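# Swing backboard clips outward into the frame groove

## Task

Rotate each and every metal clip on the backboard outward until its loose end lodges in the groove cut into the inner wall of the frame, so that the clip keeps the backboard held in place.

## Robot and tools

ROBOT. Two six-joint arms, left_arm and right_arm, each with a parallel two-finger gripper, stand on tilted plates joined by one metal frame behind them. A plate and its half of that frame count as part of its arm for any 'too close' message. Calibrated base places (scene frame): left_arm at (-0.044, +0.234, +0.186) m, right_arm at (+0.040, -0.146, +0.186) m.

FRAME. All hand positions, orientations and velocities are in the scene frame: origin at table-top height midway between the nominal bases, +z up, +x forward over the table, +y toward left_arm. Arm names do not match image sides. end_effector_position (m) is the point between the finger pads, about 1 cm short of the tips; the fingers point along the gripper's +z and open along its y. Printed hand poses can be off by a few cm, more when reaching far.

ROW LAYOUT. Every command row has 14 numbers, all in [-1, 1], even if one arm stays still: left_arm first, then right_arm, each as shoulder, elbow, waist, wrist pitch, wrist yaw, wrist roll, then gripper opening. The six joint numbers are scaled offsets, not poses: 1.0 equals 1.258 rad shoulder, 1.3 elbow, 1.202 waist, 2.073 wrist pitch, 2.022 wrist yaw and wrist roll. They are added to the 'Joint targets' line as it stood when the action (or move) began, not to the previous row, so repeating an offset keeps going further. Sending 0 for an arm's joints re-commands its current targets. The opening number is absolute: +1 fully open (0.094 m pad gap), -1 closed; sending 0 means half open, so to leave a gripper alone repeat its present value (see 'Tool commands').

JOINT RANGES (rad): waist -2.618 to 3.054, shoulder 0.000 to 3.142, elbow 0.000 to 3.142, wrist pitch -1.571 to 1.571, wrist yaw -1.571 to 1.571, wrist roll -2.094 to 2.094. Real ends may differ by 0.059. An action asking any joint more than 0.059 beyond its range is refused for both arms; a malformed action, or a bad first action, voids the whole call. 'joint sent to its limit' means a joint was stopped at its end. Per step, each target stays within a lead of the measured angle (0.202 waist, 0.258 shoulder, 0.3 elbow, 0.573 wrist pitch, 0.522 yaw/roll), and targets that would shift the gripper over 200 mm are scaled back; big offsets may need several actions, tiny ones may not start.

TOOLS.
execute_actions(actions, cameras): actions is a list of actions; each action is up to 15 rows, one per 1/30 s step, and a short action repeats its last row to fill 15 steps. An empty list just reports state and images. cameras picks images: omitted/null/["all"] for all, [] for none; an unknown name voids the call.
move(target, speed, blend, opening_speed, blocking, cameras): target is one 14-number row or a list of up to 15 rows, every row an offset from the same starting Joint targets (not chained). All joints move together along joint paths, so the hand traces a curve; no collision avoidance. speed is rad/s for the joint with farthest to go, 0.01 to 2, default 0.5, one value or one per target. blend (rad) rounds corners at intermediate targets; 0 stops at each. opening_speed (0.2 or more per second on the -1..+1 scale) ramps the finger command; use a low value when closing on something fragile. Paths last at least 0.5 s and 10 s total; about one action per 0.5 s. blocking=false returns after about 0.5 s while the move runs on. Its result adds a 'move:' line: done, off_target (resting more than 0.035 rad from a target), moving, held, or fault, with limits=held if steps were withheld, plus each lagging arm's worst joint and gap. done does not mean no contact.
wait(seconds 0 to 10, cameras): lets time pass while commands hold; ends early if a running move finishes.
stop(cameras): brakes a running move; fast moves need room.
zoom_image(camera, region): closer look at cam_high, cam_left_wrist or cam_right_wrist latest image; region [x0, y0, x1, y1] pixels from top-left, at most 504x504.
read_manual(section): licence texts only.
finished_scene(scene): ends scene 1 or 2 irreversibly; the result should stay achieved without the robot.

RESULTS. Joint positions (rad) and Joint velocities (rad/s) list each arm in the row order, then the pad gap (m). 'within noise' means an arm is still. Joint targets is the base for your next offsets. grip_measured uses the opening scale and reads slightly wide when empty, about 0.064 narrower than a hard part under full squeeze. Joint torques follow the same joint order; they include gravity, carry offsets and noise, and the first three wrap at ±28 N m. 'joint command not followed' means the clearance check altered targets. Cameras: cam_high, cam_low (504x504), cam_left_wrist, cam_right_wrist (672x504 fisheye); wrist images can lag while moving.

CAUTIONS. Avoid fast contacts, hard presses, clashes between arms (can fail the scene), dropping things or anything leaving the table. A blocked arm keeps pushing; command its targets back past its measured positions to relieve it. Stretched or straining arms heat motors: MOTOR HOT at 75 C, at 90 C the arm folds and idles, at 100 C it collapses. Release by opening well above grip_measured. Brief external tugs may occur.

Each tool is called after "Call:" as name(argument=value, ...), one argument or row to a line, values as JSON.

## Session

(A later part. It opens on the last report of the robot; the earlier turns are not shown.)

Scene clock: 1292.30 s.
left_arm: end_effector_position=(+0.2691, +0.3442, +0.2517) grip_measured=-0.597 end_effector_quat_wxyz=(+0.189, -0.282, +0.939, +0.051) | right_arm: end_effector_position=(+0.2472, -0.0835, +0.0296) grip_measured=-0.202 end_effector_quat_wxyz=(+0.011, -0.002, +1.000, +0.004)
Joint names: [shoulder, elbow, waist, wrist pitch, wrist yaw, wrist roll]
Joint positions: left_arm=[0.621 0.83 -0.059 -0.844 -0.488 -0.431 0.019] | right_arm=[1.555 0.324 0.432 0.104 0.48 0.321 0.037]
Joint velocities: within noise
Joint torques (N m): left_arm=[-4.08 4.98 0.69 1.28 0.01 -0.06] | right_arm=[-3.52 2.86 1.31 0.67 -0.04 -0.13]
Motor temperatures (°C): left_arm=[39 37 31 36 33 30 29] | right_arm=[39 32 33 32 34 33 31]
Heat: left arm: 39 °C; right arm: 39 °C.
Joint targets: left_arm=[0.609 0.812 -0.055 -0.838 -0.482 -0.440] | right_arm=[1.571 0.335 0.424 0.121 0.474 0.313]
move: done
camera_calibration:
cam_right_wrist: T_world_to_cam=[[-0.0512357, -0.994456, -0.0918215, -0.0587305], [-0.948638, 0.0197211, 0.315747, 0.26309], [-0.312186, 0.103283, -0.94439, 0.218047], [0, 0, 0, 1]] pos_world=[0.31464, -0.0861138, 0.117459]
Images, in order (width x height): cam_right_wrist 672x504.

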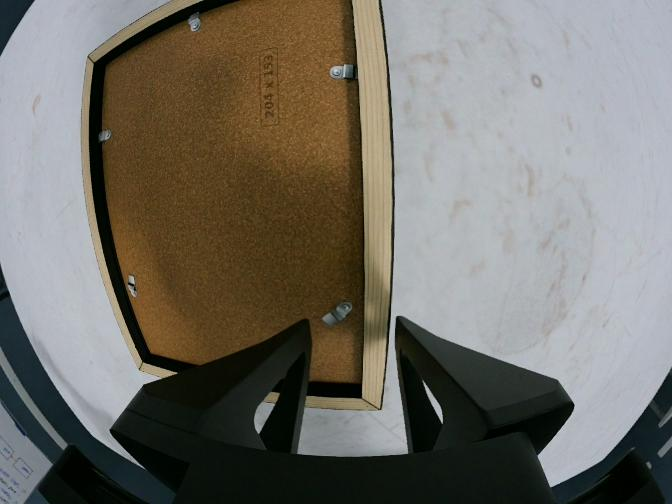

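Call:
move(
  target=[0,0,0,0,0,0,-0.6,0.0772,0,-0.0257,0.0331,-0.008,-0.0141,-0.2],
  speed=0.07,
  cameras=["cam_right_wrist"],
)

Call:
zoom_image(
  camera="cam_right_wrist",
  region=[290, 250, 430, 355],
)

Scene clock: 1301.23 s.
left_arm: end_effector_position=(+0.2691, +0.3442, +0.2517) grip_measured=-0.597 end_effector_quat_wxyz=(+0.189, -0.282, +0.939, +0.051) | right_arm: end_effector_position=(+0.2379, -0.0850, +0.0165) grip_measured=-0.202 end_effector_quat_wxyz=(-0.006, -0.012, +1.000, +0.000)
Joint names: [shoulder, elbow, waist, wrist pitch, wrist yaw, wrist roll]
Joint positions: left_arm=[0.621 0.83 -0.059 -0.844 -0.488 -0.431 0.019] | right_arm=[1.639 0.324 0.405 0.162 0.467 0.293 0.037]
Joint velocities: within noise
Joint torques (N m): left_arm=[-4.1 4.97 0.66 1.26 0.01 -0.07] | right_arm=[-2.59 2.37 1.13 0.67 -0.1 -0.07]
Motor temperatures (°C): left_arm=[39 37 31 36 33 30 29] | right_arm=[39 32 33 32 34 33 31]
Heat: left arm: 39 °C; right arm: 39 °C.
Joint targets: left_arm=[0.609 0.812 -0.055 -0.838 -0.482 -0.440] | right_arm=[1.668 0.335 0.393 0.190 0.458 0.285]
move: done
camera_calibration:
cam_right_wrist: T_world_to_cam=[[-0.035037, -0.996112, -0.0808244, -0.0661104], [-0.937526, 0.0047492, 0.347882, 0.253973], [-0.346145, 0.0879638, -0.934048, 0.209508], [0, 0, 0, 1]] pos_world=[0.30831, -0.0854886, 0.101994]
Images, in order (width x height): cam_right_wrist 672x504.

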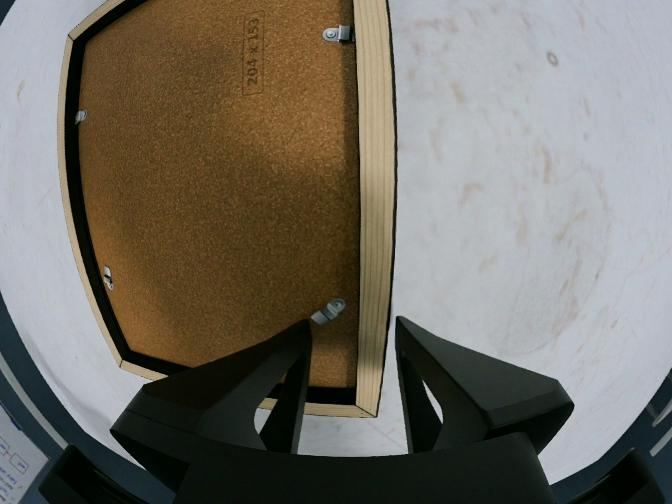

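Scaled by 3.600 from the camera's 672x504 image, which has a finer 960x720 frame.

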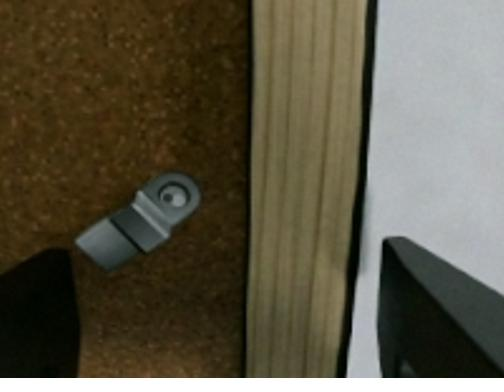

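Call:
move(
  target=[0,0,0,0,0,0,-0.6,-0.006,0.0045,-0.02,-0.002,-0.0062,-0.0153,-0.5],
  speed=0.03,
  opening_speed=0.2,
  cameras=["cam_right_wrist"],
)

Call:
zoom_image(
  camera="cam_right_wrist",
  region=[290, 250, 430, 355],
)

Scene clock: 1324.33 s.
left_arm: end_effector_position=(+0.2691, +0.3442, +0.2517) grip_measured=-0.597 end_effector_quat_wxyz=(+0.189, -0.282, +0.939, +0.051) | right_arm: end_effector_position=(+0.2351, -0.0879, +0.0164) grip_measured=-0.495 end_effector_quat_wxyz=(-0.014, -0.034, +0.999, +0.000)
Joint names: [shoulder, elbow, waist, wrist pitch, wrist yaw, wrist roll]
Joint positions: left_arm=[0.621 0.83 -0.059 -0.844 -0.488 -0.431 0.019] | right_arm=[1.632 0.324 0.392 0.142 0.457 0.243 0.024]
Joint velocities: within noise
Joint torques (N m): left_arm=[-4.1 5.01 0.69 1.28 0.01 -0.06] | right_arm=[-2.7 2.85 0.29 0.81 -0.11 0.11]
Motor temperatures (°C): left_arm=[39 37 31 36 33 30 29] | right_arm=[39 32 33 32 34 33 31]
Heat: left arm: 39 °C; right arm: 39 °C.
Joint targets: left_arm=[0.609 0.812 -0.055 -0.838 -0.482 -0.440] | right_arm=[1.660 0.340 0.369 0.186 0.445 0.253]
move: off_target (right_arm); right_arm: the wrist pitch is farthest, 0.044 rad from its target
camera_calibration:
cam_right_wrist: T_world_to_cam=[[0.00806765, -0.996702, -0.0807468, -0.0792515], [-0.930938, -0.0369678, 0.363301, 0.245927], [-0.365088, 0.0722393, -0.928166, 0.211736], [0, 0, 0, 1]] pos_world=[0.306884, -0.0851945, 0.100782]
Images, in order (width x height): cam_right_wrist 672x504.

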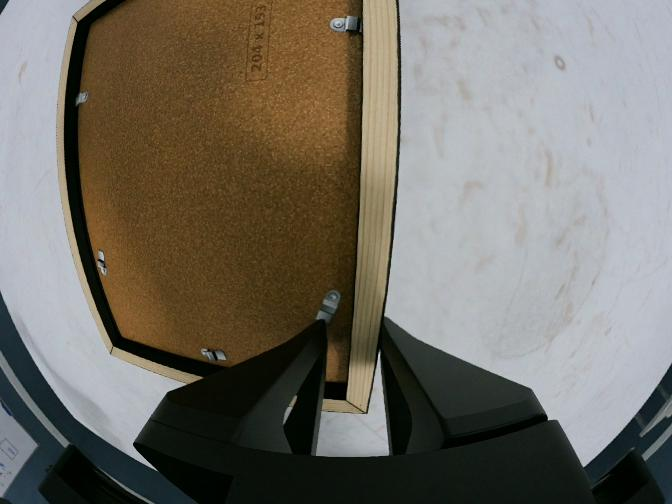

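Scaled by 3.600 from the camera's 672x504 image, which has a finer 960x720 frame.

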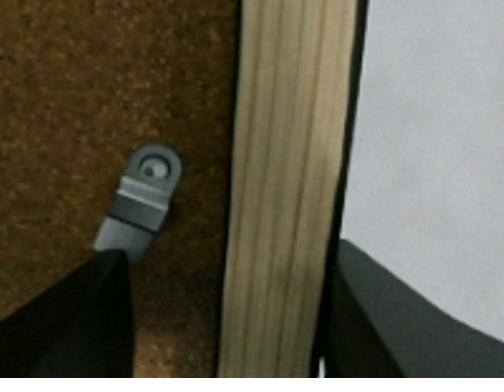

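Call:
move(
  target=[
    [0,0,0,0,0,0,-0.6,0,0,0,0,0,0,-0.25],
    [0,0,0,0,0,0,-0.6,-0.065,0.0085,0.006,0.002,0.002,0.0208,-0.25],
    [0,0,0,0,0,0,-0.6,0.007,0.0085,0.006,0.002,0.002,0.0208,-0.25],
  ],
  speed=[0.1,0.1,0.07],
  cameras=["cam_right_wrist"],
)

Call:
zoom_image(
  camera="cam_right_wrist",
  region=[290, 250, 430, 355],
)

Scene clock: 1350.50 s.
left_arm: end_effector_position=(+0.2691, +0.3442, +0.2517) grip_measured=-0.597 end_effector_quat_wxyz=(+0.189, -0.282, +0.939, +0.051) | right_arm: end_effector_position=(+0.2509, -0.0837, +0.0159) grip_measured=-0.252 end_effector_quat_wxyz=(+0.006, +0.004, +1.000, +0.009)
Joint names: [shoulder, elbow, waist, wrist pitch, wrist yaw, wrist roll]
Joint positions: left_arm=[0.621 0.83 -0.059 -0.844 -0.488 -0.431 0.019] | right_arm=[1.631 0.343 0.382 0.176 0.446 0.288 0.035]
Joint velocities: within noise
Joint torques (N m): left_arm=[-4.11 4.96 0.7 1.28 0.01 -0.06] | right_arm=[-2.07 2.15 1.68 0.6 0.01 0.08]
Motor temperatures (°C): left_arm=[38 37 31 36 33 30 29] | right_arm=[38 32 33 32 34 33 31]
Heat: left arm: 38 °C; right arm: 38 °C.
Joint targets: left_arm=[0.609 0.812 -0.055 -0.838 -0.482 -0.440] | right_arm=[1.669 0.351 0.376 0.190 0.449 0.295]
move: off_target (right_arm); right_arm: the shoulder is farthest, 0.037 rad from its target
camera_calibration:
cam_right_wrist: T_world_to_cam=[[-0.0647921, -0.992829, -0.100457, -0.056401], [-0.944793, 0.0286296, 0.326416, 0.270471], [-0.321199, 0.11606, -0.939873, 0.209525], [0, 0, 0, 1]] pos_world=[0.319184, -0.0880576, 0.102975]
Images, in order (width x height): cam_right_wrist 672x504.

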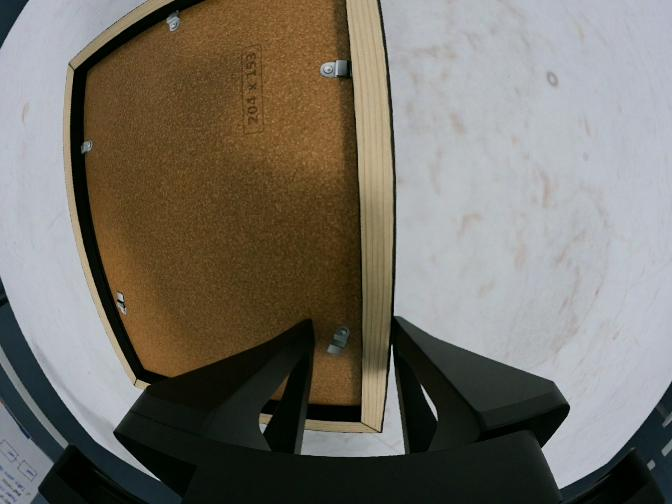

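Scaled by 3.600 from the camera's 672x504 image, which has a finer 960x720 frame.

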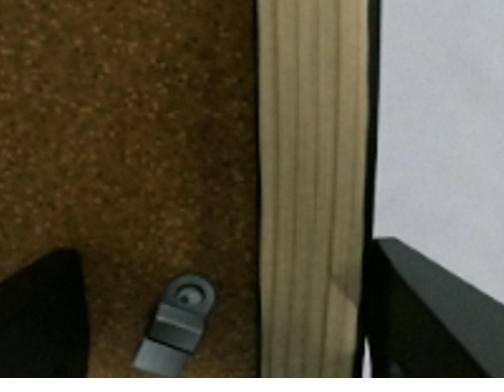

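Call:
move(
  target=[
    [0,0,0,0,0,0,-0.6,-0.062,-0.0246,0,-0.0193,0.006,0,-0.2],
    [0,0,0,0,0,0,-0.6,0.002,-0.0246,0,-0.0193,0.006,0,-0.2],
  ],
  speed=[0.1,0.07],
  cameras=["cam_right_wrist"],
)

Call:
zoom_image(
  camera="cam_right_wrist",
  region=[290, 250, 430, 355],
)

Scene clock: 1365.20 s.
left_arm: end_effector_position=(+0.2691, +0.3442, +0.2517) grip_measured=-0.597 end_effector_quat_wxyz=(+0.189, -0.282, +0.939, +0.051) | right_arm: end_effector_position=(+0.2435, -0.0871, +0.0160) grip_measured=-0.202 end_effector_quat_wxyz=(-0.002, +0.001, +1.000, +0.004)
Joint names: [shoulder, elbow, waist, wrist pitch, wrist yaw, wrist roll]
Joint positions: left_arm=[0.621 0.83 -0.059 -0.844 -0.488 -0.431 0.019] | right_arm=[1.628 0.328 0.382 0.168 0.452 0.29 0.037]
Joint velocities: within noise
Joint torques (N m): left_arm=[-4.11 4.97 0.7 1.28 0.01 -0.06] | right_arm=[-1.46 0.66 1.48 0.28 0.11 0]
Motor temperatures (°C): left_arm=[38 37 31 36 33 30 29] | right_arm=[38 32 33 32 34 33 31]
Heat: left arm: 38 °C; right arm: 38 °C.
Joint targets: left_arm=[0.609 0.812 -0.055 -0.838 -0.482 -0.440] | right_arm=[1.671 0.319 0.376 0.150 0.461 0.296]
move: off_target (right_arm); right_arm: the shoulder is farthest, 0.043 rad from its target
camera_calibration:
cam_right_wrist: T_world_to_cam=[[-0.0593272, -0.99427, -0.0889187, -0.0618477], [-0.940082, 0.025689, 0.33998, 0.261975], [-0.335748, 0.103761, -0.93622, 0.210072], [0, 0, 0, 1]] pos_world=[0.31314, -0.0900205, 0.102108]
Images, in order (width x height): cam_right_wrist 672x504.

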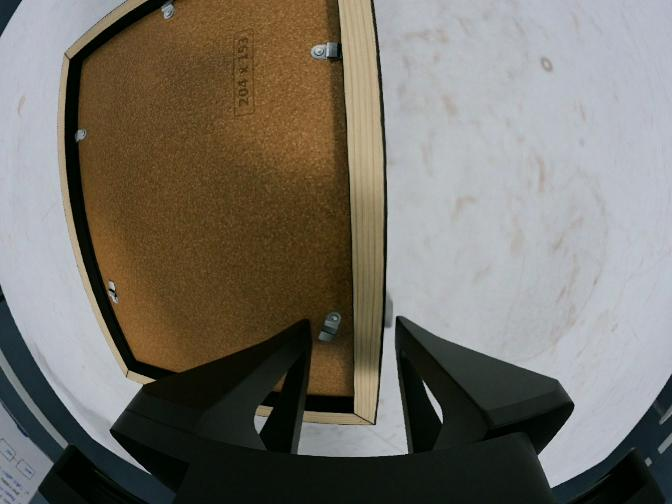

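Scaled by 3.600 from the camera's 672x504 image, which has a finer 960x720 frame.

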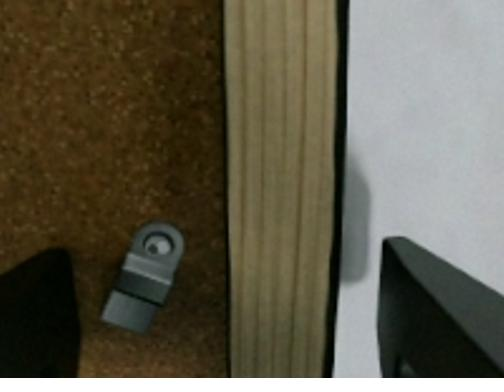

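Call:
move(
  target=[
    [0,0,0,0,0,0,-0.6,-0.045,-0.0146,-0.005,0.015,0,0,-0.2],
    [0,0,0,0,0,0,-0.6,-0.004,-0.0146,-0.005,0.015,0,0,-0.2],
  ],
  speed=[0.1,0.07],
  cameras=["cam_right_wrist"],
)

Call:
zoom_image(
  camera="cam_right_wrist",
  region=[290, 250, 430, 355],
)

Scene clock: 1385.70 s.
left_arm: end_effector_position=(+0.2691, +0.3442, +0.2517) grip_measured=-0.597 end_effector_quat_wxyz=(+0.189, -0.282, +0.939, +0.051) | right_arm: end_effector_position=(+0.2402, -0.0881, +0.0160) grip_measured=-0.202 end_effector_quat_wxyz=(-0.001, +0.002, +1.000, +0.004)
Joint names: [shoulder, elbow, waist, wrist pitch, wrist yaw, wrist roll]
Joint positions: left_arm=[0.621 0.83 -0.059 -0.844 -0.488 -0.431 0.019] | right_arm=[1.626 0.312 0.382 0.184 0.452 0.29 0.038]
Joint velocities: within noise
Joint torques (N m): left_arm=[-4.12 4.96 0.73 1.28 0.01 -0.05] | right_arm=[-1.48 0.38 1.14 0.41 0.06 0.03]
Motor temperatures (°C): left_arm=[38 37 31 36 33 30 29] | right_arm=[38 32 33 31 34 33 31]
Heat: left arm: 38 °C; right arm: 38 °C.
Joint targets: left_arm=[0.609 0.812 -0.055 -0.838 -0.482 -0.440] | right_arm=[1.666 0.300 0.370 0.181 0.461 0.296]
move: off_target (right_arm); right_arm: the shoulder is farthest, 0.040 rad from its target
camera_calibration:
cam_right_wrist: T_world_to_cam=[[-0.0604027, -0.994154, -0.089497, -0.0627476], [-0.940605, 0.0266804, 0.338454, 0.259116], [-0.334088, 0.104625, -0.936717, 0.208763], [0, 0, 0, 1]] pos_world=[0.30968, -0.0911359, 0.102238]
Images, in order (width x height): cam_right_wrist 672x504.

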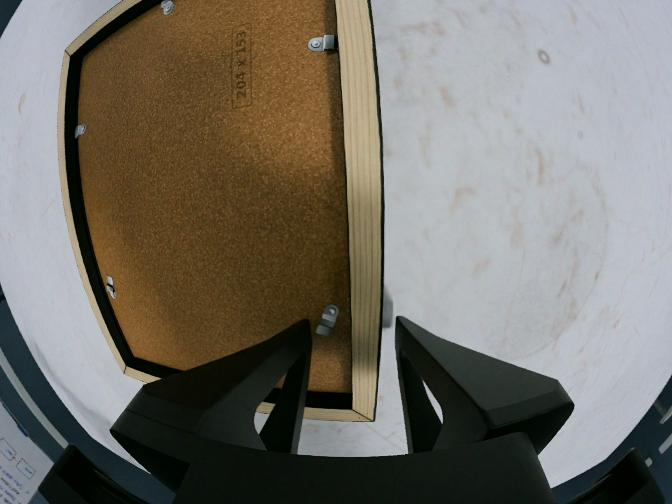

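Scaled by 3.600 from the camera's 672x504 image, which has a finer 960x720 frame.

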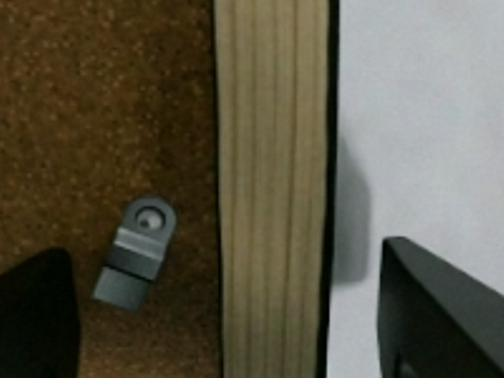

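Call:
move(
  target=[0,0,0,0,0,0,-0.6,-0.003,-0.002,-0.006,0.001,-0.003,-0.004,-0.5],
  speed=0.03,
  opening_speed=0.2,
  cameras=["cam_right_wrist"],
)

Call:
zoom_image(
  camera="cam_right_wrist",
  region=[290, 250, 430, 355],
)

Scene clock: 1395.00 s.
left_arm: end_effector_position=(+0.2691, +0.3442, +0.2517) grip_measured=-0.597 end_effector_quat_wxyz=(+0.189, -0.282, +0.939, +0.051) | right_arm: end_effector_position=(+0.2399, -0.0879, +0.0160) grip_measured=-0.495 end_effector_quat_wxyz=(+0.000, +0.002, +1.000, +0.005)
Joint names: [shoulder, elbow, waist, wrist pitch, wrist yaw, wrist roll]
Joint positions: left_arm=[0.621 0.83 -0.059 -0.844 -0.488 -0.431 0.019] | right_arm=[1.626 0.309 0.382 0.19 0.451 0.29 0.024]
Joint velocities: within noise
Joint torques (N m): left_arm=[-4.11 5.01 0.69 1.28 0.02 -0.06] | right_arm=[-1.87 0.36 0.53 0.42 0.02 -0.01]
Motor temperatures (°C): left_arm=[38 37 31 36 33 30 29] | right_arm=[37 32 33 31 34 33 31]
Heat: left arm: 38 °C; right arm: 37 °C.
Joint targets: left_arm=[0.609 0.812 -0.055 -0.838 -0.482 -0.440] | right_arm=[1.662 0.298 0.363 0.183 0.455 0.287]
move: off_target (right_arm); right_arm: the shoulder is farthest, 0.036 rad from its target
camera_calibration:
cam_right_wrist: T_world_to_cam=[[-0.0614103, -0.993888, -0.0917392, -0.0622604], [-0.941202, 0.027071, 0.336758, 0.259026], [-0.332216, 0.107026, -0.937111, 0.208365], [0, 0, 0, 1]] pos_world=[0.309195, -0.0911923, 0.10232]
Images, in order (width x height): cam_right_wrist 672x504.

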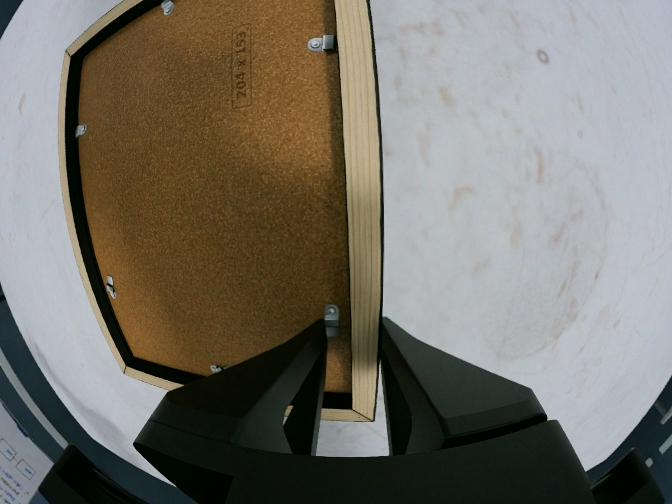

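Scaled by 3.600 from the camera's 672x504 image, which has a finer 960x720 frame.

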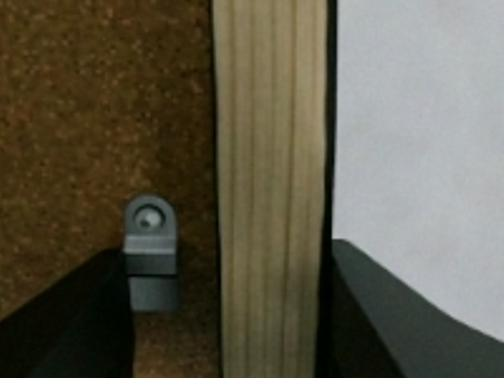

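Call:
move(
  target=[0,0,0,0,0,0,-0.6,-0.006,-0.004,-0.0115,0.001,-0.0035,-0.007,-0.628],
  speed=0.03,
  opening_speed=0.2,
  cameras=[],
)

Call:
move(
  target=[0,0,0,0,0,0,-0.6,-0.003,-0.002,-0.006,0.0005,-0.0018,-0.0035,-0.71],
  speed=0.03,
  opening_speed=0.2,
  cameras=["cam_right_wrist"],
)

Call:
zoom_image(
  camera="cam_right_wrist",
  region=[290, 250, 430, 355],
)

Scene clock: 1404.17 s.
left_arm: end_effector_position=(+0.2691, +0.3442, +0.2517) grip_measured=-0.597 end_effector_quat_wxyz=(+0.189, -0.282, +0.939, +0.051) | right_arm: end_effector_position=(+0.2398, -0.0908, +0.0161) grip_measured=-0.623 end_effector_quat_wxyz=(+0.001, +0.002, +1.000, +0.001)
Joint names: [shoulder, elbow, waist, wrist pitch, wrist yaw, wrist roll]
Joint positions: left_arm=[0.621 0.83 -0.059 -0.844 -0.488 -0.431 0.019] | right_arm=[1.62 0.305 0.375 0.19 0.455 0.282 0.018]
Joint velocities: within noise
Joint torques (N m): left_arm=[-4.11 4.97 0.66 1.27 0 -0.06] | right_arm=[-2.06 0.42 0.03 0.4 -0.05 -0.17]
Motor temperatures (°C): left_arm=[38 37 31 36 33 30 29] | right_arm=[37 32 33 31 34 33 31]
Heat: left arm: 38 °C; right arm: 37 °C.
Joint targets: left_arm=[0.609 0.812 -0.055 -0.838 -0.482 -0.440] | right_arm=[1.655 0.293 0.349 0.185 0.448 0.273]
move: done
No camera images: "cameras" was empty.

Scene clock: 1404.87 s.
left_arm: end_effector_position=(+0.2691, +0.3442, +0.2517) grip_measured=-0.597 end_effector_quat_wxyz=(+0.189, -0.282, +0.939, +0.051) | right_arm: end_effector_position=(+0.2396, -0.0929, +0.0162) grip_measured=-0.706 end_effector_quat_wxyz=(+0.001, +0.001, +1.000, -0.001)
Joint names: [shoulder, elbow, waist, wrist pitch, wrist yaw, wrist roll]
Joint positions: left_arm=[0.621 0.83 -0.059 -0.844 -0.488 -0.431 0.019] | right_arm=[1.615 0.302 0.37 0.189 0.457 0.276 0.014]
Joint velocities: within noise
Joint torques (N m): left_arm=[-4.11 4.98 0.69 1.29 0.02 -0.06] | right_arm=[-1.8 0.18 -0.13 0.44 -0.12 -0.18]
Motor temperatures (°C): left_arm=[38 37 31 36 33 30 29] | right_arm=[37 32 33 31 34 33 31]
Heat: left arm: 38 °C; right arm: 37 °C.
Joint targets: left_arm=[0.609 0.812 -0.055 -0.838 -0.482 -0.440] | right_arm=[1.651 0.290 0.342 0.186 0.444 0.266]
move: off_target (right_arm); right_arm: the shoulder is farthest, 0.036 rad from its target
camera_calibration:
cam_right_wrist: T_world_to_cam=[[-0.0584105, -0.995039, -0.080531, -0.068207], [-0.941599, 0.0281158, 0.33556, 0.258981], [-0.331631, 0.0954282, -0.93857, 0.207838], [0, 0, 0, 1]] pos_world=[0.308798, -0.0949837, 0.102674]
Images, in order (width x height): cam_right_wrist 672x504.

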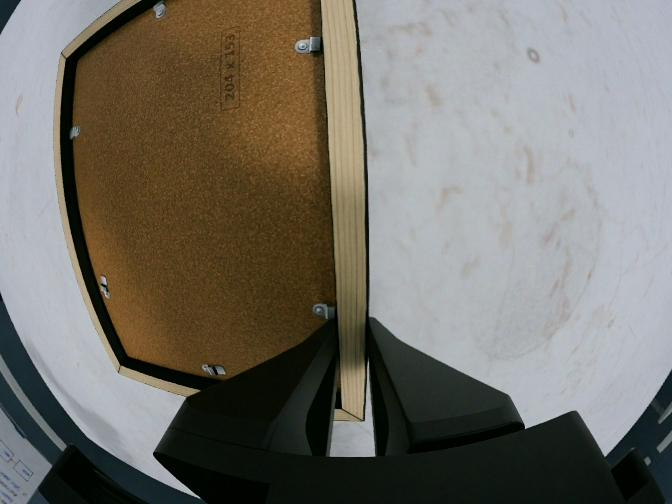

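Scaled by 3.600 from the camera's 672x504 image, which has a finer 960x720 frame.

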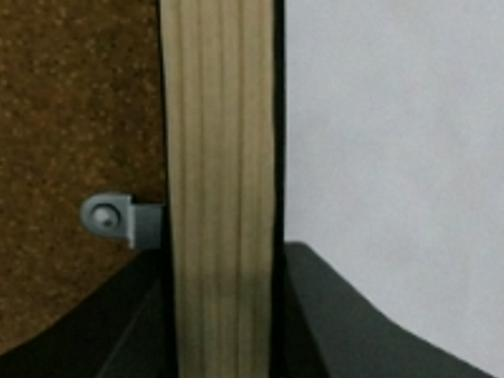

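Call:
zoom_image(
  camera="cam_right_wrist",
  region=[80, 265, 140, 310],
)

Call:
zoom_image(
  camera="cam_right_wrist",
  region=[180, 345, 240, 390],
)

Scaled by 8.400 from the camera's 672x504 image, which has a finer 960x720 frame.

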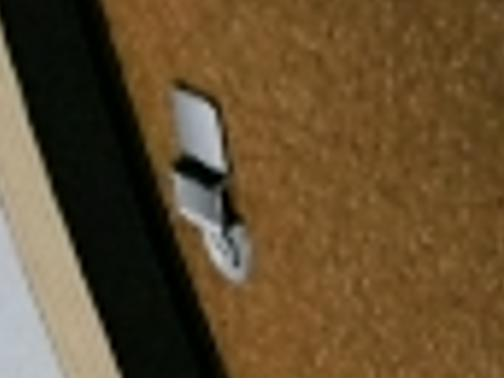

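Scaled by 8.400 from the camera's 672x504 image, which has a finer 960x720 frame.

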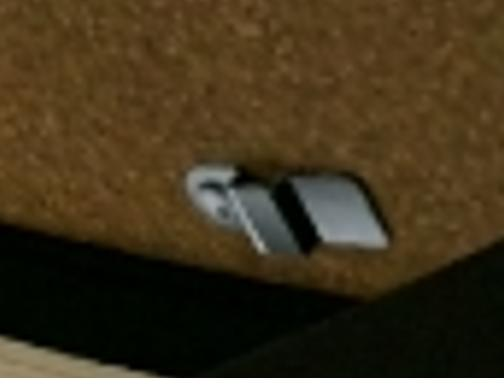

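Call:
move(
  target=[
    [0,0,0,0,0,0,-0.6,0,0,0,0,0,0,-0.55],
    [0,0,0,0,0,0,-0.6,-0.11,0,0,-0.01,0,0,-0.55],
    [0,0,0,0,0,0,-0.6,0.04,0.0746,0.4131,-0.0837,0.0816,-0.5331,-0.36],
    [0,0,0,0,0,0,-0.6,0.1184,0.0746,0.4131,-0.0837,0.0816,-0.5331,-0.36],
  ],
  speed=[0.1,0.15,0.7,0.15],
  cameras=["cam_right_wrist"],
)

Call:
zoom_image(
  camera="cam_right_wrist",
  region=[290, 250, 430, 355],
)

Scene clock: 1444.37 s.
left_arm: end_effector_position=(+0.2691, +0.3442, +0.2517) grip_measured=-0.597 end_effector_quat_wxyz=(+0.189, -0.282, +0.939, +0.051) | right_arm: end_effector_position=(+0.1969, -0.0233, +0.0397) grip_measured=-0.362 end_effector_quat_wxyz=(+0.001, +0.709, -0.705, +0.004)
Joint names: [shoulder, elbow, waist, wrist pitch, wrist yaw, wrist roll]
Joint positions: left_arm=[0.621 0.83 -0.059 -0.844 -0.488 -0.431 0.019] | right_arm=[1.786 0.374 0.822 0.03 0.607 -0.804 0.03]
Joint velocities: within noise
Joint torques (N m): left_arm=[-4.08 4.97 0.72 1.28 0.02 -0.06] | right_arm=[-3.48 3.22 4.18 0.26 0.04 -0.1]
Motor temperatures (°C): left_arm=[38 37 31 36 33 30 29] | right_arm=[37 32 33 31 34 33 31]
Heat: left arm: 38 °C; right arm: 37 °C.
Joint targets: left_arm=[0.609 0.812 -0.055 -0.838 -0.482 -0.440] | right_arm=[1.800 0.387 0.838 0.013 0.610 -0.812]
move: done
camera_calibration:
cam_right_wrist: T_world_to_cam=[[0.995631, -0.0515408, -0.0778579, -0.185271], [-0.0218384, -0.93926, 0.342511, 0.0050262], [-0.0907821, -0.339315, -0.936282, 0.151411], [0, 0, 0, 1]] pos_world=[0.198317, 0.0465479, 0.125617]
Images, in order (width x height): cam_right_wrist 672x504.

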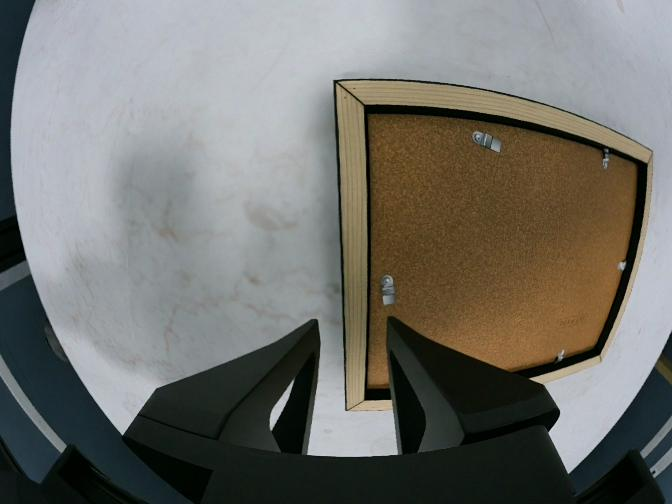

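Scaled by 3.600 from the camera's 672x504 image, which has a finer 960x720 frame.

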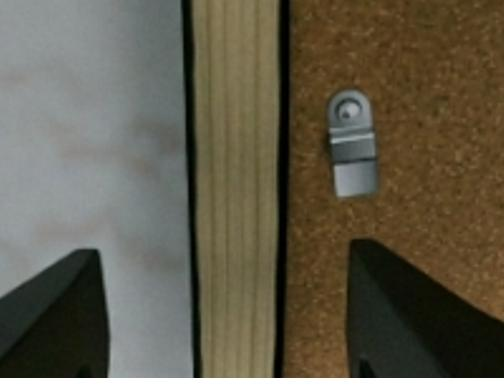

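Call:
move(
  target=[
    [0,0,0,0,0,0,-0.6,0,0.023,-0.0516,0.022,-0.012,-0.018,-0.28],
    [0,0,0,0,0,0,-0.6,0.05,0.0208,-0.074,0.0525,-0.0157,-0.032,-0.28],
  ],
  speed=0.12,
  blend=0.01,
  cameras=["cam_right_wrist"],
)

Call:
zoom_image(
  camera="cam_right_wrist",
  region=[290, 250, 430, 355],
)

Scene clock: 1477.53 s.
left_arm: end_effector_position=(+0.2691, +0.3442, +0.2517) grip_measured=-0.597 end_effector_quat_wxyz=(+0.189, -0.282, +0.939, +0.051) | right_arm: end_effector_position=(+0.2079, -0.0198, +0.0259) grip_measured=-0.282 end_effector_quat_wxyz=(+0.001, +0.705, -0.709, +0.002)
Joint names: [shoulder, elbow, waist, wrist pitch, wrist yaw, wrist roll]
Joint positions: left_arm=[0.621 0.83 -0.059 -0.844 -0.488 -0.431 0.019] | right_arm=[1.847 0.407 0.758 0.1 0.59 -0.868 0.034]
Joint velocities: within noise
Joint torques (N m): left_arm=[-4.1 4.97 0.73 1.28 0.01 -0.06] | right_arm=[-4.03 2.32 2.4 0.65 -0.09 -0.13]
Motor temperatures (°C): left_arm=[38 37 31 36 33 30 29] | right_arm=[37 32 34 31 34 33 31]
Heat: left arm: 38 °C; right arm: 37 °C.
Joint targets: left_arm=[0.609 0.812 -0.055 -0.838 -0.482 -0.440] | right_arm=[1.863 0.414 0.749 0.122 0.578 -0.876]
move: done
camera_calibration:
cam_right_wrist: T_world_to_cam=[[0.994779, -0.0623713, -0.0807697, -0.197049], [-0.0313304, -0.939923, 0.339947, 0.0153296], [-0.0971202, -0.335642, -0.93697, 0.142063], [0, 0, 0, 1]] pos_world=[0.210298, 0.0498007, 0.111982]
Images, in order (width x height): cam_right_wrist 672x504.

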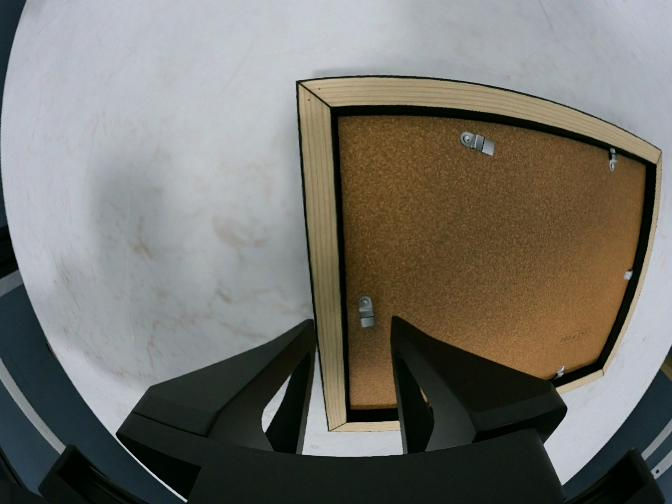

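Scaled by 3.600 from the camera's 672x504 image, which has a finer 960x720 frame.

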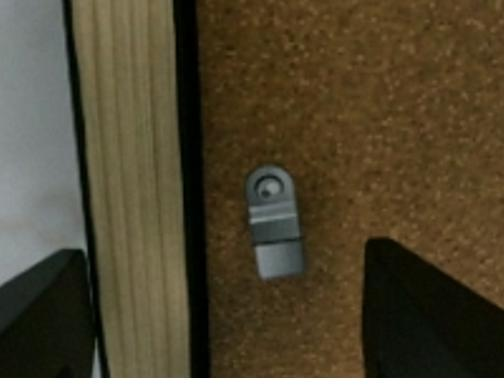

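Call:
move(
  target=[
    [0,0,0,0,0,0,-0.6,-0.002,-0.0285,0.0,0.004,0,-0.002,-0.28],
    [0,0,0,0,0,0,-0.6,0.0485,-0.0285,-0.02,0.0328,-0.004,-0.0134,-0.28],
  ],
  speed=0.08,
  cameras=["cam_right_wrist"],
)

Call:
zoom_image(
  camera="cam_right_wrist",
  region=[290, 250, 430, 355],
)

Scene clock: 1502.33 s.
left_arm: end_effector_position=(+0.2691, +0.3442, +0.2517) grip_measured=-0.597 end_effector_quat_wxyz=(+0.189, -0.282, +0.939, +0.051) | right_arm: end_effector_position=(+0.1986, -0.0261, +0.0178) grip_measured=-0.282 end_effector_quat_wxyz=(+0.011, +0.712, -0.702, +0.002)
Joint names: [shoulder, elbow, waist, wrist pitch, wrist yaw, wrist roll]
Joint positions: left_arm=[0.621 0.83 -0.059 -0.844 -0.488 -0.431 0.019] | right_arm=[1.89 0.385 0.741 0.152 0.588 -0.893 0.034]
Joint velocities: within noise
Joint torques (N m): left_arm=[-4.16 4.98 0.73 1.29 0 -0.06] | right_arm=[-2.24 0.65 1.78 0.78 -0.17 -0.14]
Motor temperatures (°C): left_arm=[38 37 31 36 33 30 29] | right_arm=[37 32 33 31 34 33 31]
Heat: left arm: 38 °C; right arm: 37 °C.
Joint targets: left_arm=[0.609 0.812 -0.055 -0.838 -0.482 -0.440] | right_arm=[1.924 0.377 0.725 0.189 0.570 -0.904]
move: off_target (right_arm); right_arm: the wrist pitch is farthest, 0.038 rad from its target
camera_calibration:
cam_right_wrist: T_world_to_cam=[[0.994488, -0.0449918, -0.0947029, -0.188068], [-0.0086259, -0.935296, 0.353762, 0.00720845], [-0.104492, -0.350995, -0.930529, 0.132462], [0, 0, 0, 1]] pos_world=[0.200935, 0.0447739, 0.102899]
Images, in order (width x height): cam_right_wrist 672x504.

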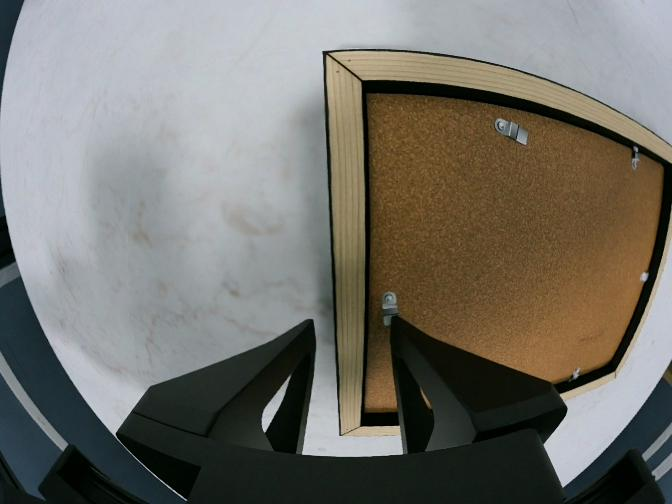

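Scaled by 3.600 from the camera's 672x504 image, which has a finer 960x720 frame.

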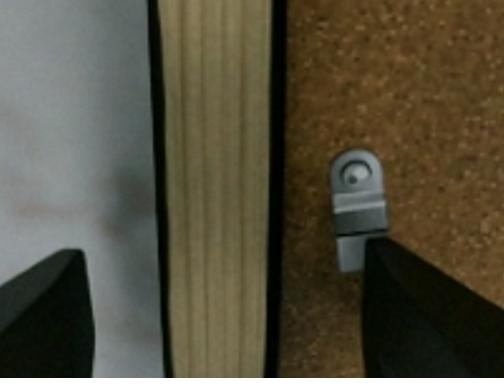

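Call:
move(
  target=[
    [0,0,0,0,0,0,-0.6,-0.07,0.023,0.0,0.0077,0,0,-0.28],
    [0,0,0,0,0,0,-0.6,0.0,0.023,0.0,0.0077,0,0,-0.28],
  ],
  speed=0.09,
  cameras=["cam_right_wrist"],
)

Call:
zoom_image(
  camera="cam_right_wrist",
  region=[290, 250, 430, 355],
)

Scene clock: 1519.27 s.
left_arm: end_effector_position=(+0.2691, +0.3442, +0.2517) grip_measured=-0.597 end_effector_quat_wxyz=(+0.189, -0.282, +0.939, +0.051) | right_arm: end_effector_position=(+0.2087, -0.0172, +0.0167) grip_measured=-0.282 end_effector_quat_wxyz=(-0.008, +0.702, -0.713, -0.001)
Joint names: [shoulder, elbow, waist, wrist pitch, wrist yaw, wrist roll]
Joint positions: left_arm=[0.621 0.83 -0.059 -0.844 -0.488 -0.431 0.019] | right_arm=[1.894 0.399 0.734 0.19 0.577 -0.896 0.034]
Joint velocities: within noise
Joint torques (N m): left_arm=[-4.1 4.97 0.7 1.28 0.01 -0.06] | right_arm=[-2.8 2.07 2.35 0.62 -0.06 -0.09]
Motor temperatures (°C): left_arm=[38 37 31 36 33 30 29] | right_arm=[37 32 33 31 34 33 31]
Heat: left arm: 38 °C; right arm: 37 °C.
Joint targets: left_arm=[0.609 0.812 -0.055 -0.838 -0.482 -0.440] | right_arm=[1.924 0.407 0.725 0.205 0.570 -0.903]
move: done
camera_calibration:
cam_right_wrist: T_world_to_cam=[[0.99472, -0.0715886, -0.0735397, -0.198687], [-0.0439938, -0.944805, 0.324666, 0.0237332], [-0.0927231, -0.319716, -0.942965, 0.133925], [0, 0, 0, 1]] pos_world=[0.2111, 0.0510174, 0.10397]
Images, in order (width x height): cam_right_wrist 672x504.

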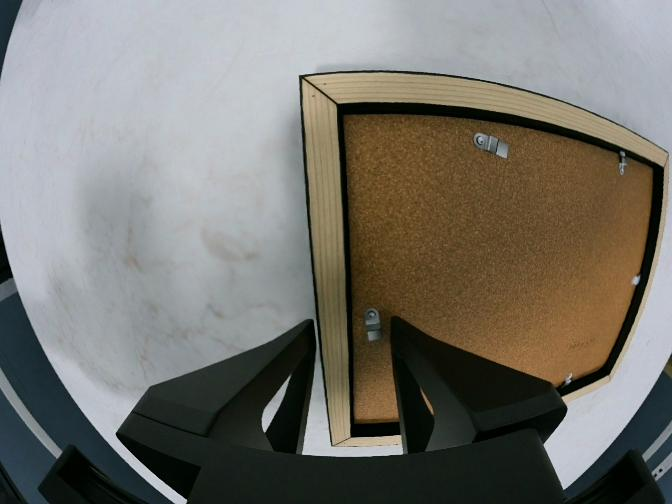

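Scaled by 3.600 from the camera's 672x504 image, which has a finer 960x720 frame.

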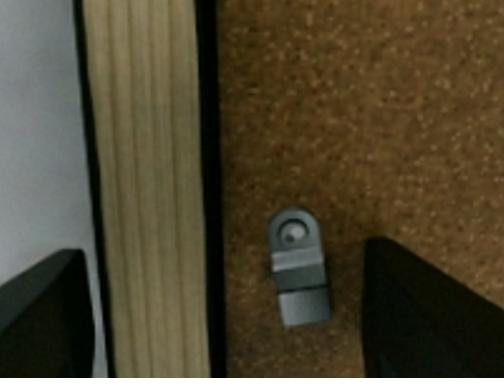

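Call:
execute_actions(
  actions=[],
  cameras=["cam_right_wrist"],
)

Call:
zoom_image(
  camera="cam_right_wrist",
  region=[290, 250, 430, 355],
)

Scene clock: 1576.70 s.
left_arm: end_effector_position=(+0.2691, +0.3442, +0.2517) grip_measured=-0.597 end_effector_quat_wxyz=(+0.189, -0.282, +0.939, +0.051) | right_arm: end_effector_position=(+0.2087, -0.0172, +0.0167) grip_measured=-0.282 end_effector_quat_wxyz=(-0.008, +0.702, -0.713, -0.001)
Joint names: [shoulder, elbow, waist, wrist pitch, wrist yaw, wrist roll]
Joint positions: left_arm=[0.621 0.83 -0.059 -0.844 -0.488 -0.431 0.019] | right_arm=[1.894 0.399 0.734 0.19 0.577 -0.896 0.034]
Joint velocities: within noise
Joint torques (N m): left_arm=[-4.1 4.97 0.73 1.28 0.02 -0.06] | right_arm=[-2.78 2 2.43 0.64 -0.07 -0.08]
Motor temperatures (°C): left_arm=[38 37 31 36 33 30 29] | right_arm=[36 32 33 31 34 33 31]
Heat: left arm: 38 °C; right arm: 36 °C.
Joint targets: left_arm=[0.609 0.812 -0.055 -0.838 -0.482 -0.440] | right_arm=[1.924 0.407 0.725 0.205 0.570 -0.903]
Tool commands: left_gripper/opening=-0.6 right_gripper/opening=-0.28
camera_calibration:
cam_right_wrist: T_world_to_cam=[[0.99472, -0.0715886, -0.0735397, -0.198687], [-0.0439938, -0.944805, 0.324666, 0.0237332], [-0.0927231, -0.319716, -0.942965, 0.133925], [0, 0, 0, 1]] pos_world=[0.2111, 0.0510174, 0.10397]
Images, in order (width x height): cam_right_wrist 672x504.

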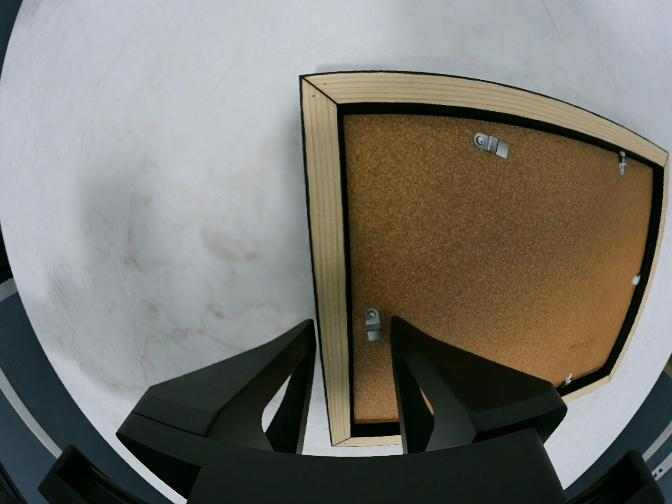

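Scaled by 3.600 from the camera's 672x504 image, which has a finer 960x720 frame.

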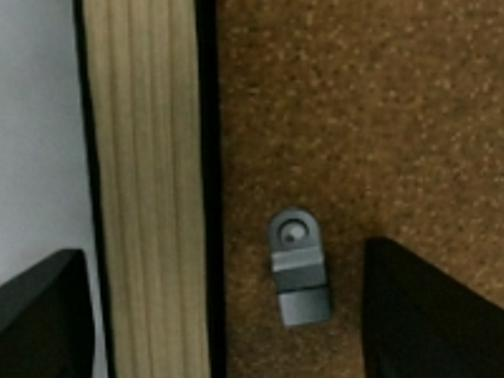

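Call:
move(
  target=[
    [0,0,0,0,0,0,-0.6,-0.07,0,0,-0.01,0,0,-0.28],
    [0,0,0,0,0,0,-0.6,-0.07,-0.021,-0.0133,-0.01,-0.0045,-0.008,-0.28],
    [0,0,0,0,0,0,-0.6,-0.007,-0.021,-0.0133,0.001,-0.0045,-0.008,-0.28],
  ],
  speed=[0.15,0.15,0.07],
  cameras=["cam_right_wrist"],
)

Call:
zoom_image(
  camera="cam_right_wrist",
  region=[290, 250, 430, 355],
)

Scene clock: 1602.57 s.
left_arm: end_effector_position=(+0.2691, +0.3442, +0.2517) grip_measured=-0.597 end_effector_quat_wxyz=(+0.189, -0.282, +0.939, +0.051) | right_arm: end_effector_position=(+0.2086, -0.0217, +0.0167) grip_measured=-0.282 end_effector_quat_wxyz=(-0.006, +0.702, -0.713, -0.002)
Joint names: [shoulder, elbow, waist, wrist pitch, wrist yaw, wrist roll]
Joint positions: left_arm=[0.621 0.83 -0.059 -0.844 -0.488 -0.431 0.019] | right_arm=[1.88 0.387 0.718 0.194 0.571 -0.912 0.034]
Joint velocities: within noise
Joint torques (N m): left_arm=[-4.08 4.98 0.73 1.28 0 -0.05] | right_arm=[-2.36 0.65 2.4 0.58 -0.08 -0.14]
Motor temperatures (°C): left_arm=[38 37 31 36 33 30 29] | right_arm=[36 32 33 31 34 33 31]
Heat: left arm: 38 °C; right arm: 36 °C.
Joint targets: left_arm=[0.609 0.812 -0.055 -0.838 -0.482 -0.440] | right_arm=[1.915 0.380 0.709 0.208 0.560 -0.920]
move: done
camera_calibration:
cam_right_wrist: T_world_to_cam=[[0.994389, -0.0719791, -0.0775186, -0.198836], [-0.0429781, -0.944498, 0.325693, 0.0192631], [-0.0966593, -0.320534, -0.942293, 0.13319], [0, 0, 0, 1]] pos_world=[0.211423, 0.0465739, 0.103817]
Images, in order (width x height): cam_right_wrist 672x504.

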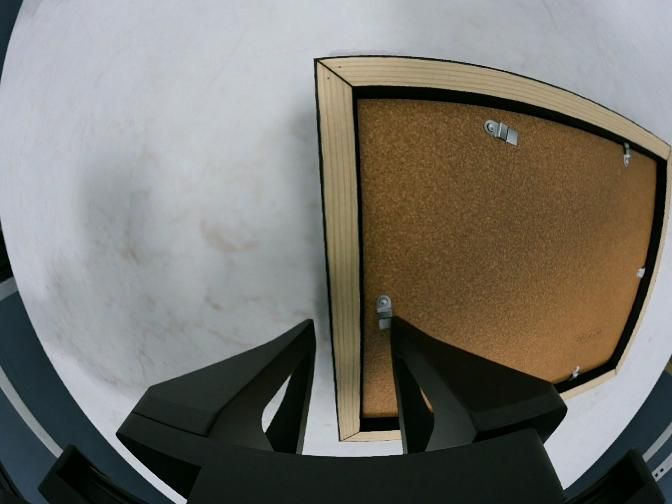

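Scaled by 3.600 from the camera's 672x504 image, which has a finer 960x720 frame.

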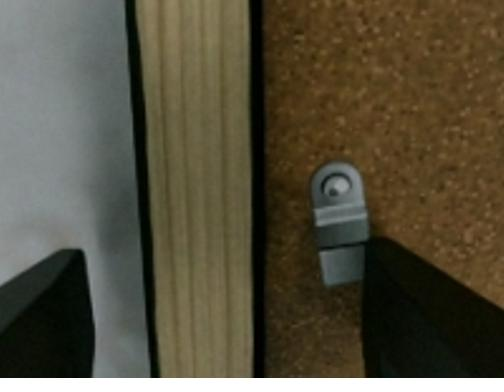

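Call:
wait(
  seconds=0,
  cameras=["cam_high","cam_low"],
)

Call:
zoom_image(
  camera="cam_high",
  region=[150, 200, 350, 400],
)

Scene clock: 1623.00 s.
left_arm: end_effector_position=(+0.2691, +0.3442, +0.2517) grip_measured=-0.597 end_effector_quat_wxyz=(+0.189, -0.282, +0.939, +0.051) | right_arm: end_effector_position=(+0.2086, -0.0217, +0.0167) grip_measured=-0.282 end_effector_quat_wxyz=(-0.006, +0.702, -0.713, -0.002)
Joint names: [shoulder, elbow, waist, wrist pitch, wrist yaw, wrist roll]
Joint positions: left_arm=[0.621 0.83 -0.059 -0.844 -0.488 -0.431 0.019] | right_arm=[1.88 0.387 0.718 0.194 0.571 -0.912 0.034]
Joint velocities: within noise
Joint torques (N m): left_arm=[-4.12 4.98 0.69 1.28 0.01 -0.06] | right_arm=[-2.15 0.7 2.3 0.59 -0.09 -0.11]
Motor temperatures (°C): left_arm=[38 37 31 36 33 30 29] | right_arm=[36 31 33 31 34 33 31]
Heat: left arm: 38 °C; right arm: 36 °C.
Joint targets: left_arm=[0.609 0.812 -0.055 -0.838 -0.482 -0.440] | right_arm=[1.915 0.380 0.709 0.208 0.560 -0.920]
Tool commands: left_gripper/opening=-0.6 right_gripper/opening=-0.28
Images, in order (width x height): cam_high 504x504, cam_low 504x504.

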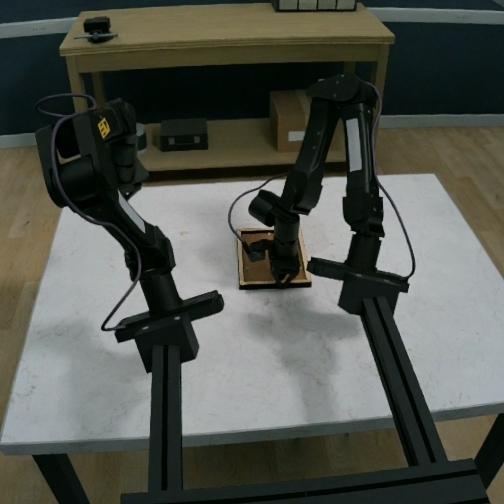

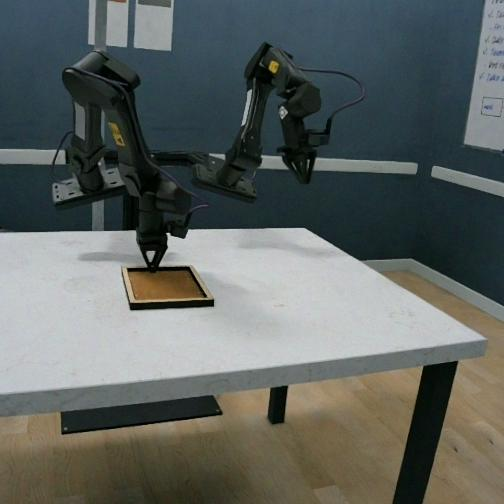

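Scaled by 2.520 from the camera's 504x504 image, which has a finer 720x720 frame.

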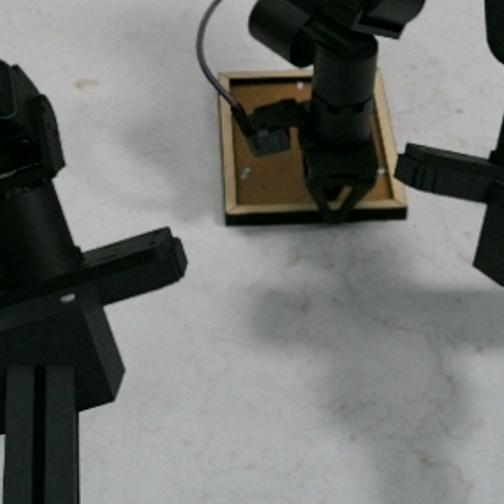

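Call:
move(
  target=[
    [0,0,0,0,0,0,-0.6,-0.085,0,0,-0.01,0,0,-0.28],
    [0,0,0,0,0,0,-0.6,-0.085,0.036,0.0237,-0.02,0.0129,0.002,-0.28],
    [0,0,0,0,0,0,-0.6,0.0056,0.036,0.0237,-0.0087,0.0129,0.002,-0.28],
  ],
  speed=[0.15,0.15,0.07],
  cameras=["cam_right_wrist"],
)

Call:
zoom_image(
  camera="cam_right_wrist",
  region=[290, 250, 430, 355],
)

Scene clock: 1658.93 s.
left_arm: end_effector_position=(+0.2691, +0.3442, +0.2517) grip_measured=-0.597 end_effector_quat_wxyz=(+0.189, -0.282, +0.939, +0.051) | right_arm: end_effector_position=(+0.2174, -0.0186, +0.0170) grip_measured=-0.281 end_effector_quat_wxyz=(-0.008, +0.704, -0.710, +0.015)
Joint names: [shoulder, elbow, waist, wrist pitch, wrist yaw, wrist roll]
Joint positions: left_arm=[0.621 0.83 -0.059 -0.844 -0.488 -0.431 0.019] | right_arm=[1.892 0.417 0.73 0.178 0.607 -0.912 0.034]
Joint velocities: within noise
Joint torques (N m): left_arm=[-4.1 5.01 0.7 1.29 0.01 -0.06] | right_arm=[-2.89 2.33 3.51 0.58 -0.16 -0.08]
Motor temperatures (°C): left_arm=[38 37 31 36 33 30 29] | right_arm=[35 31 33 31 34 33 31]
Heat: left arm: 38 °C; right arm: 35 °C.
Joint targets: left_arm=[0.609 0.812 -0.055 -0.838 -0.482 -0.440] | right_arm=[1.923 0.427 0.738 0.189 0.587 -0.916]
move: done
camera_calibration:
cam_right_wrist: T_world_to_cam=[[0.996649, -0.0649404, -0.0497328, -0.208155], [-0.0439371, -0.93788, 0.344166, 0.022499], [-0.0689937, -0.340828, -0.937591, 0.128842], [0, 0, 0, 1]] pos_world=[0.217336, 0.0514966, 0.102705]
Images, in order (width x height): cam_right_wrist 672x504.

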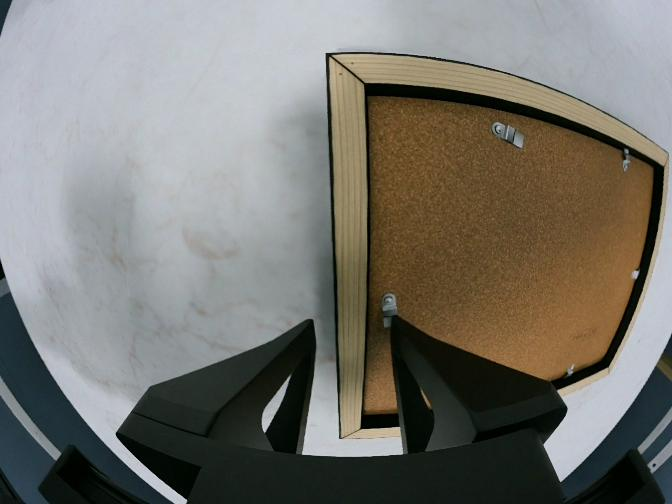

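Scaled by 3.600 from the camera's 672x504 image, which has a finer 960x720 frame.

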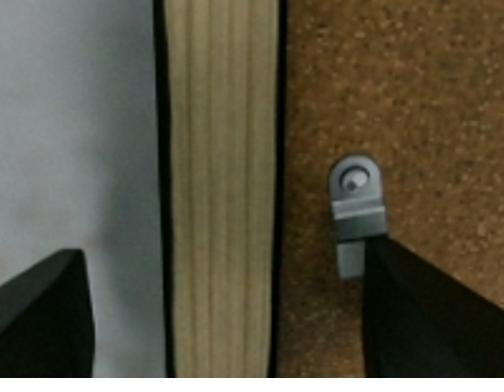

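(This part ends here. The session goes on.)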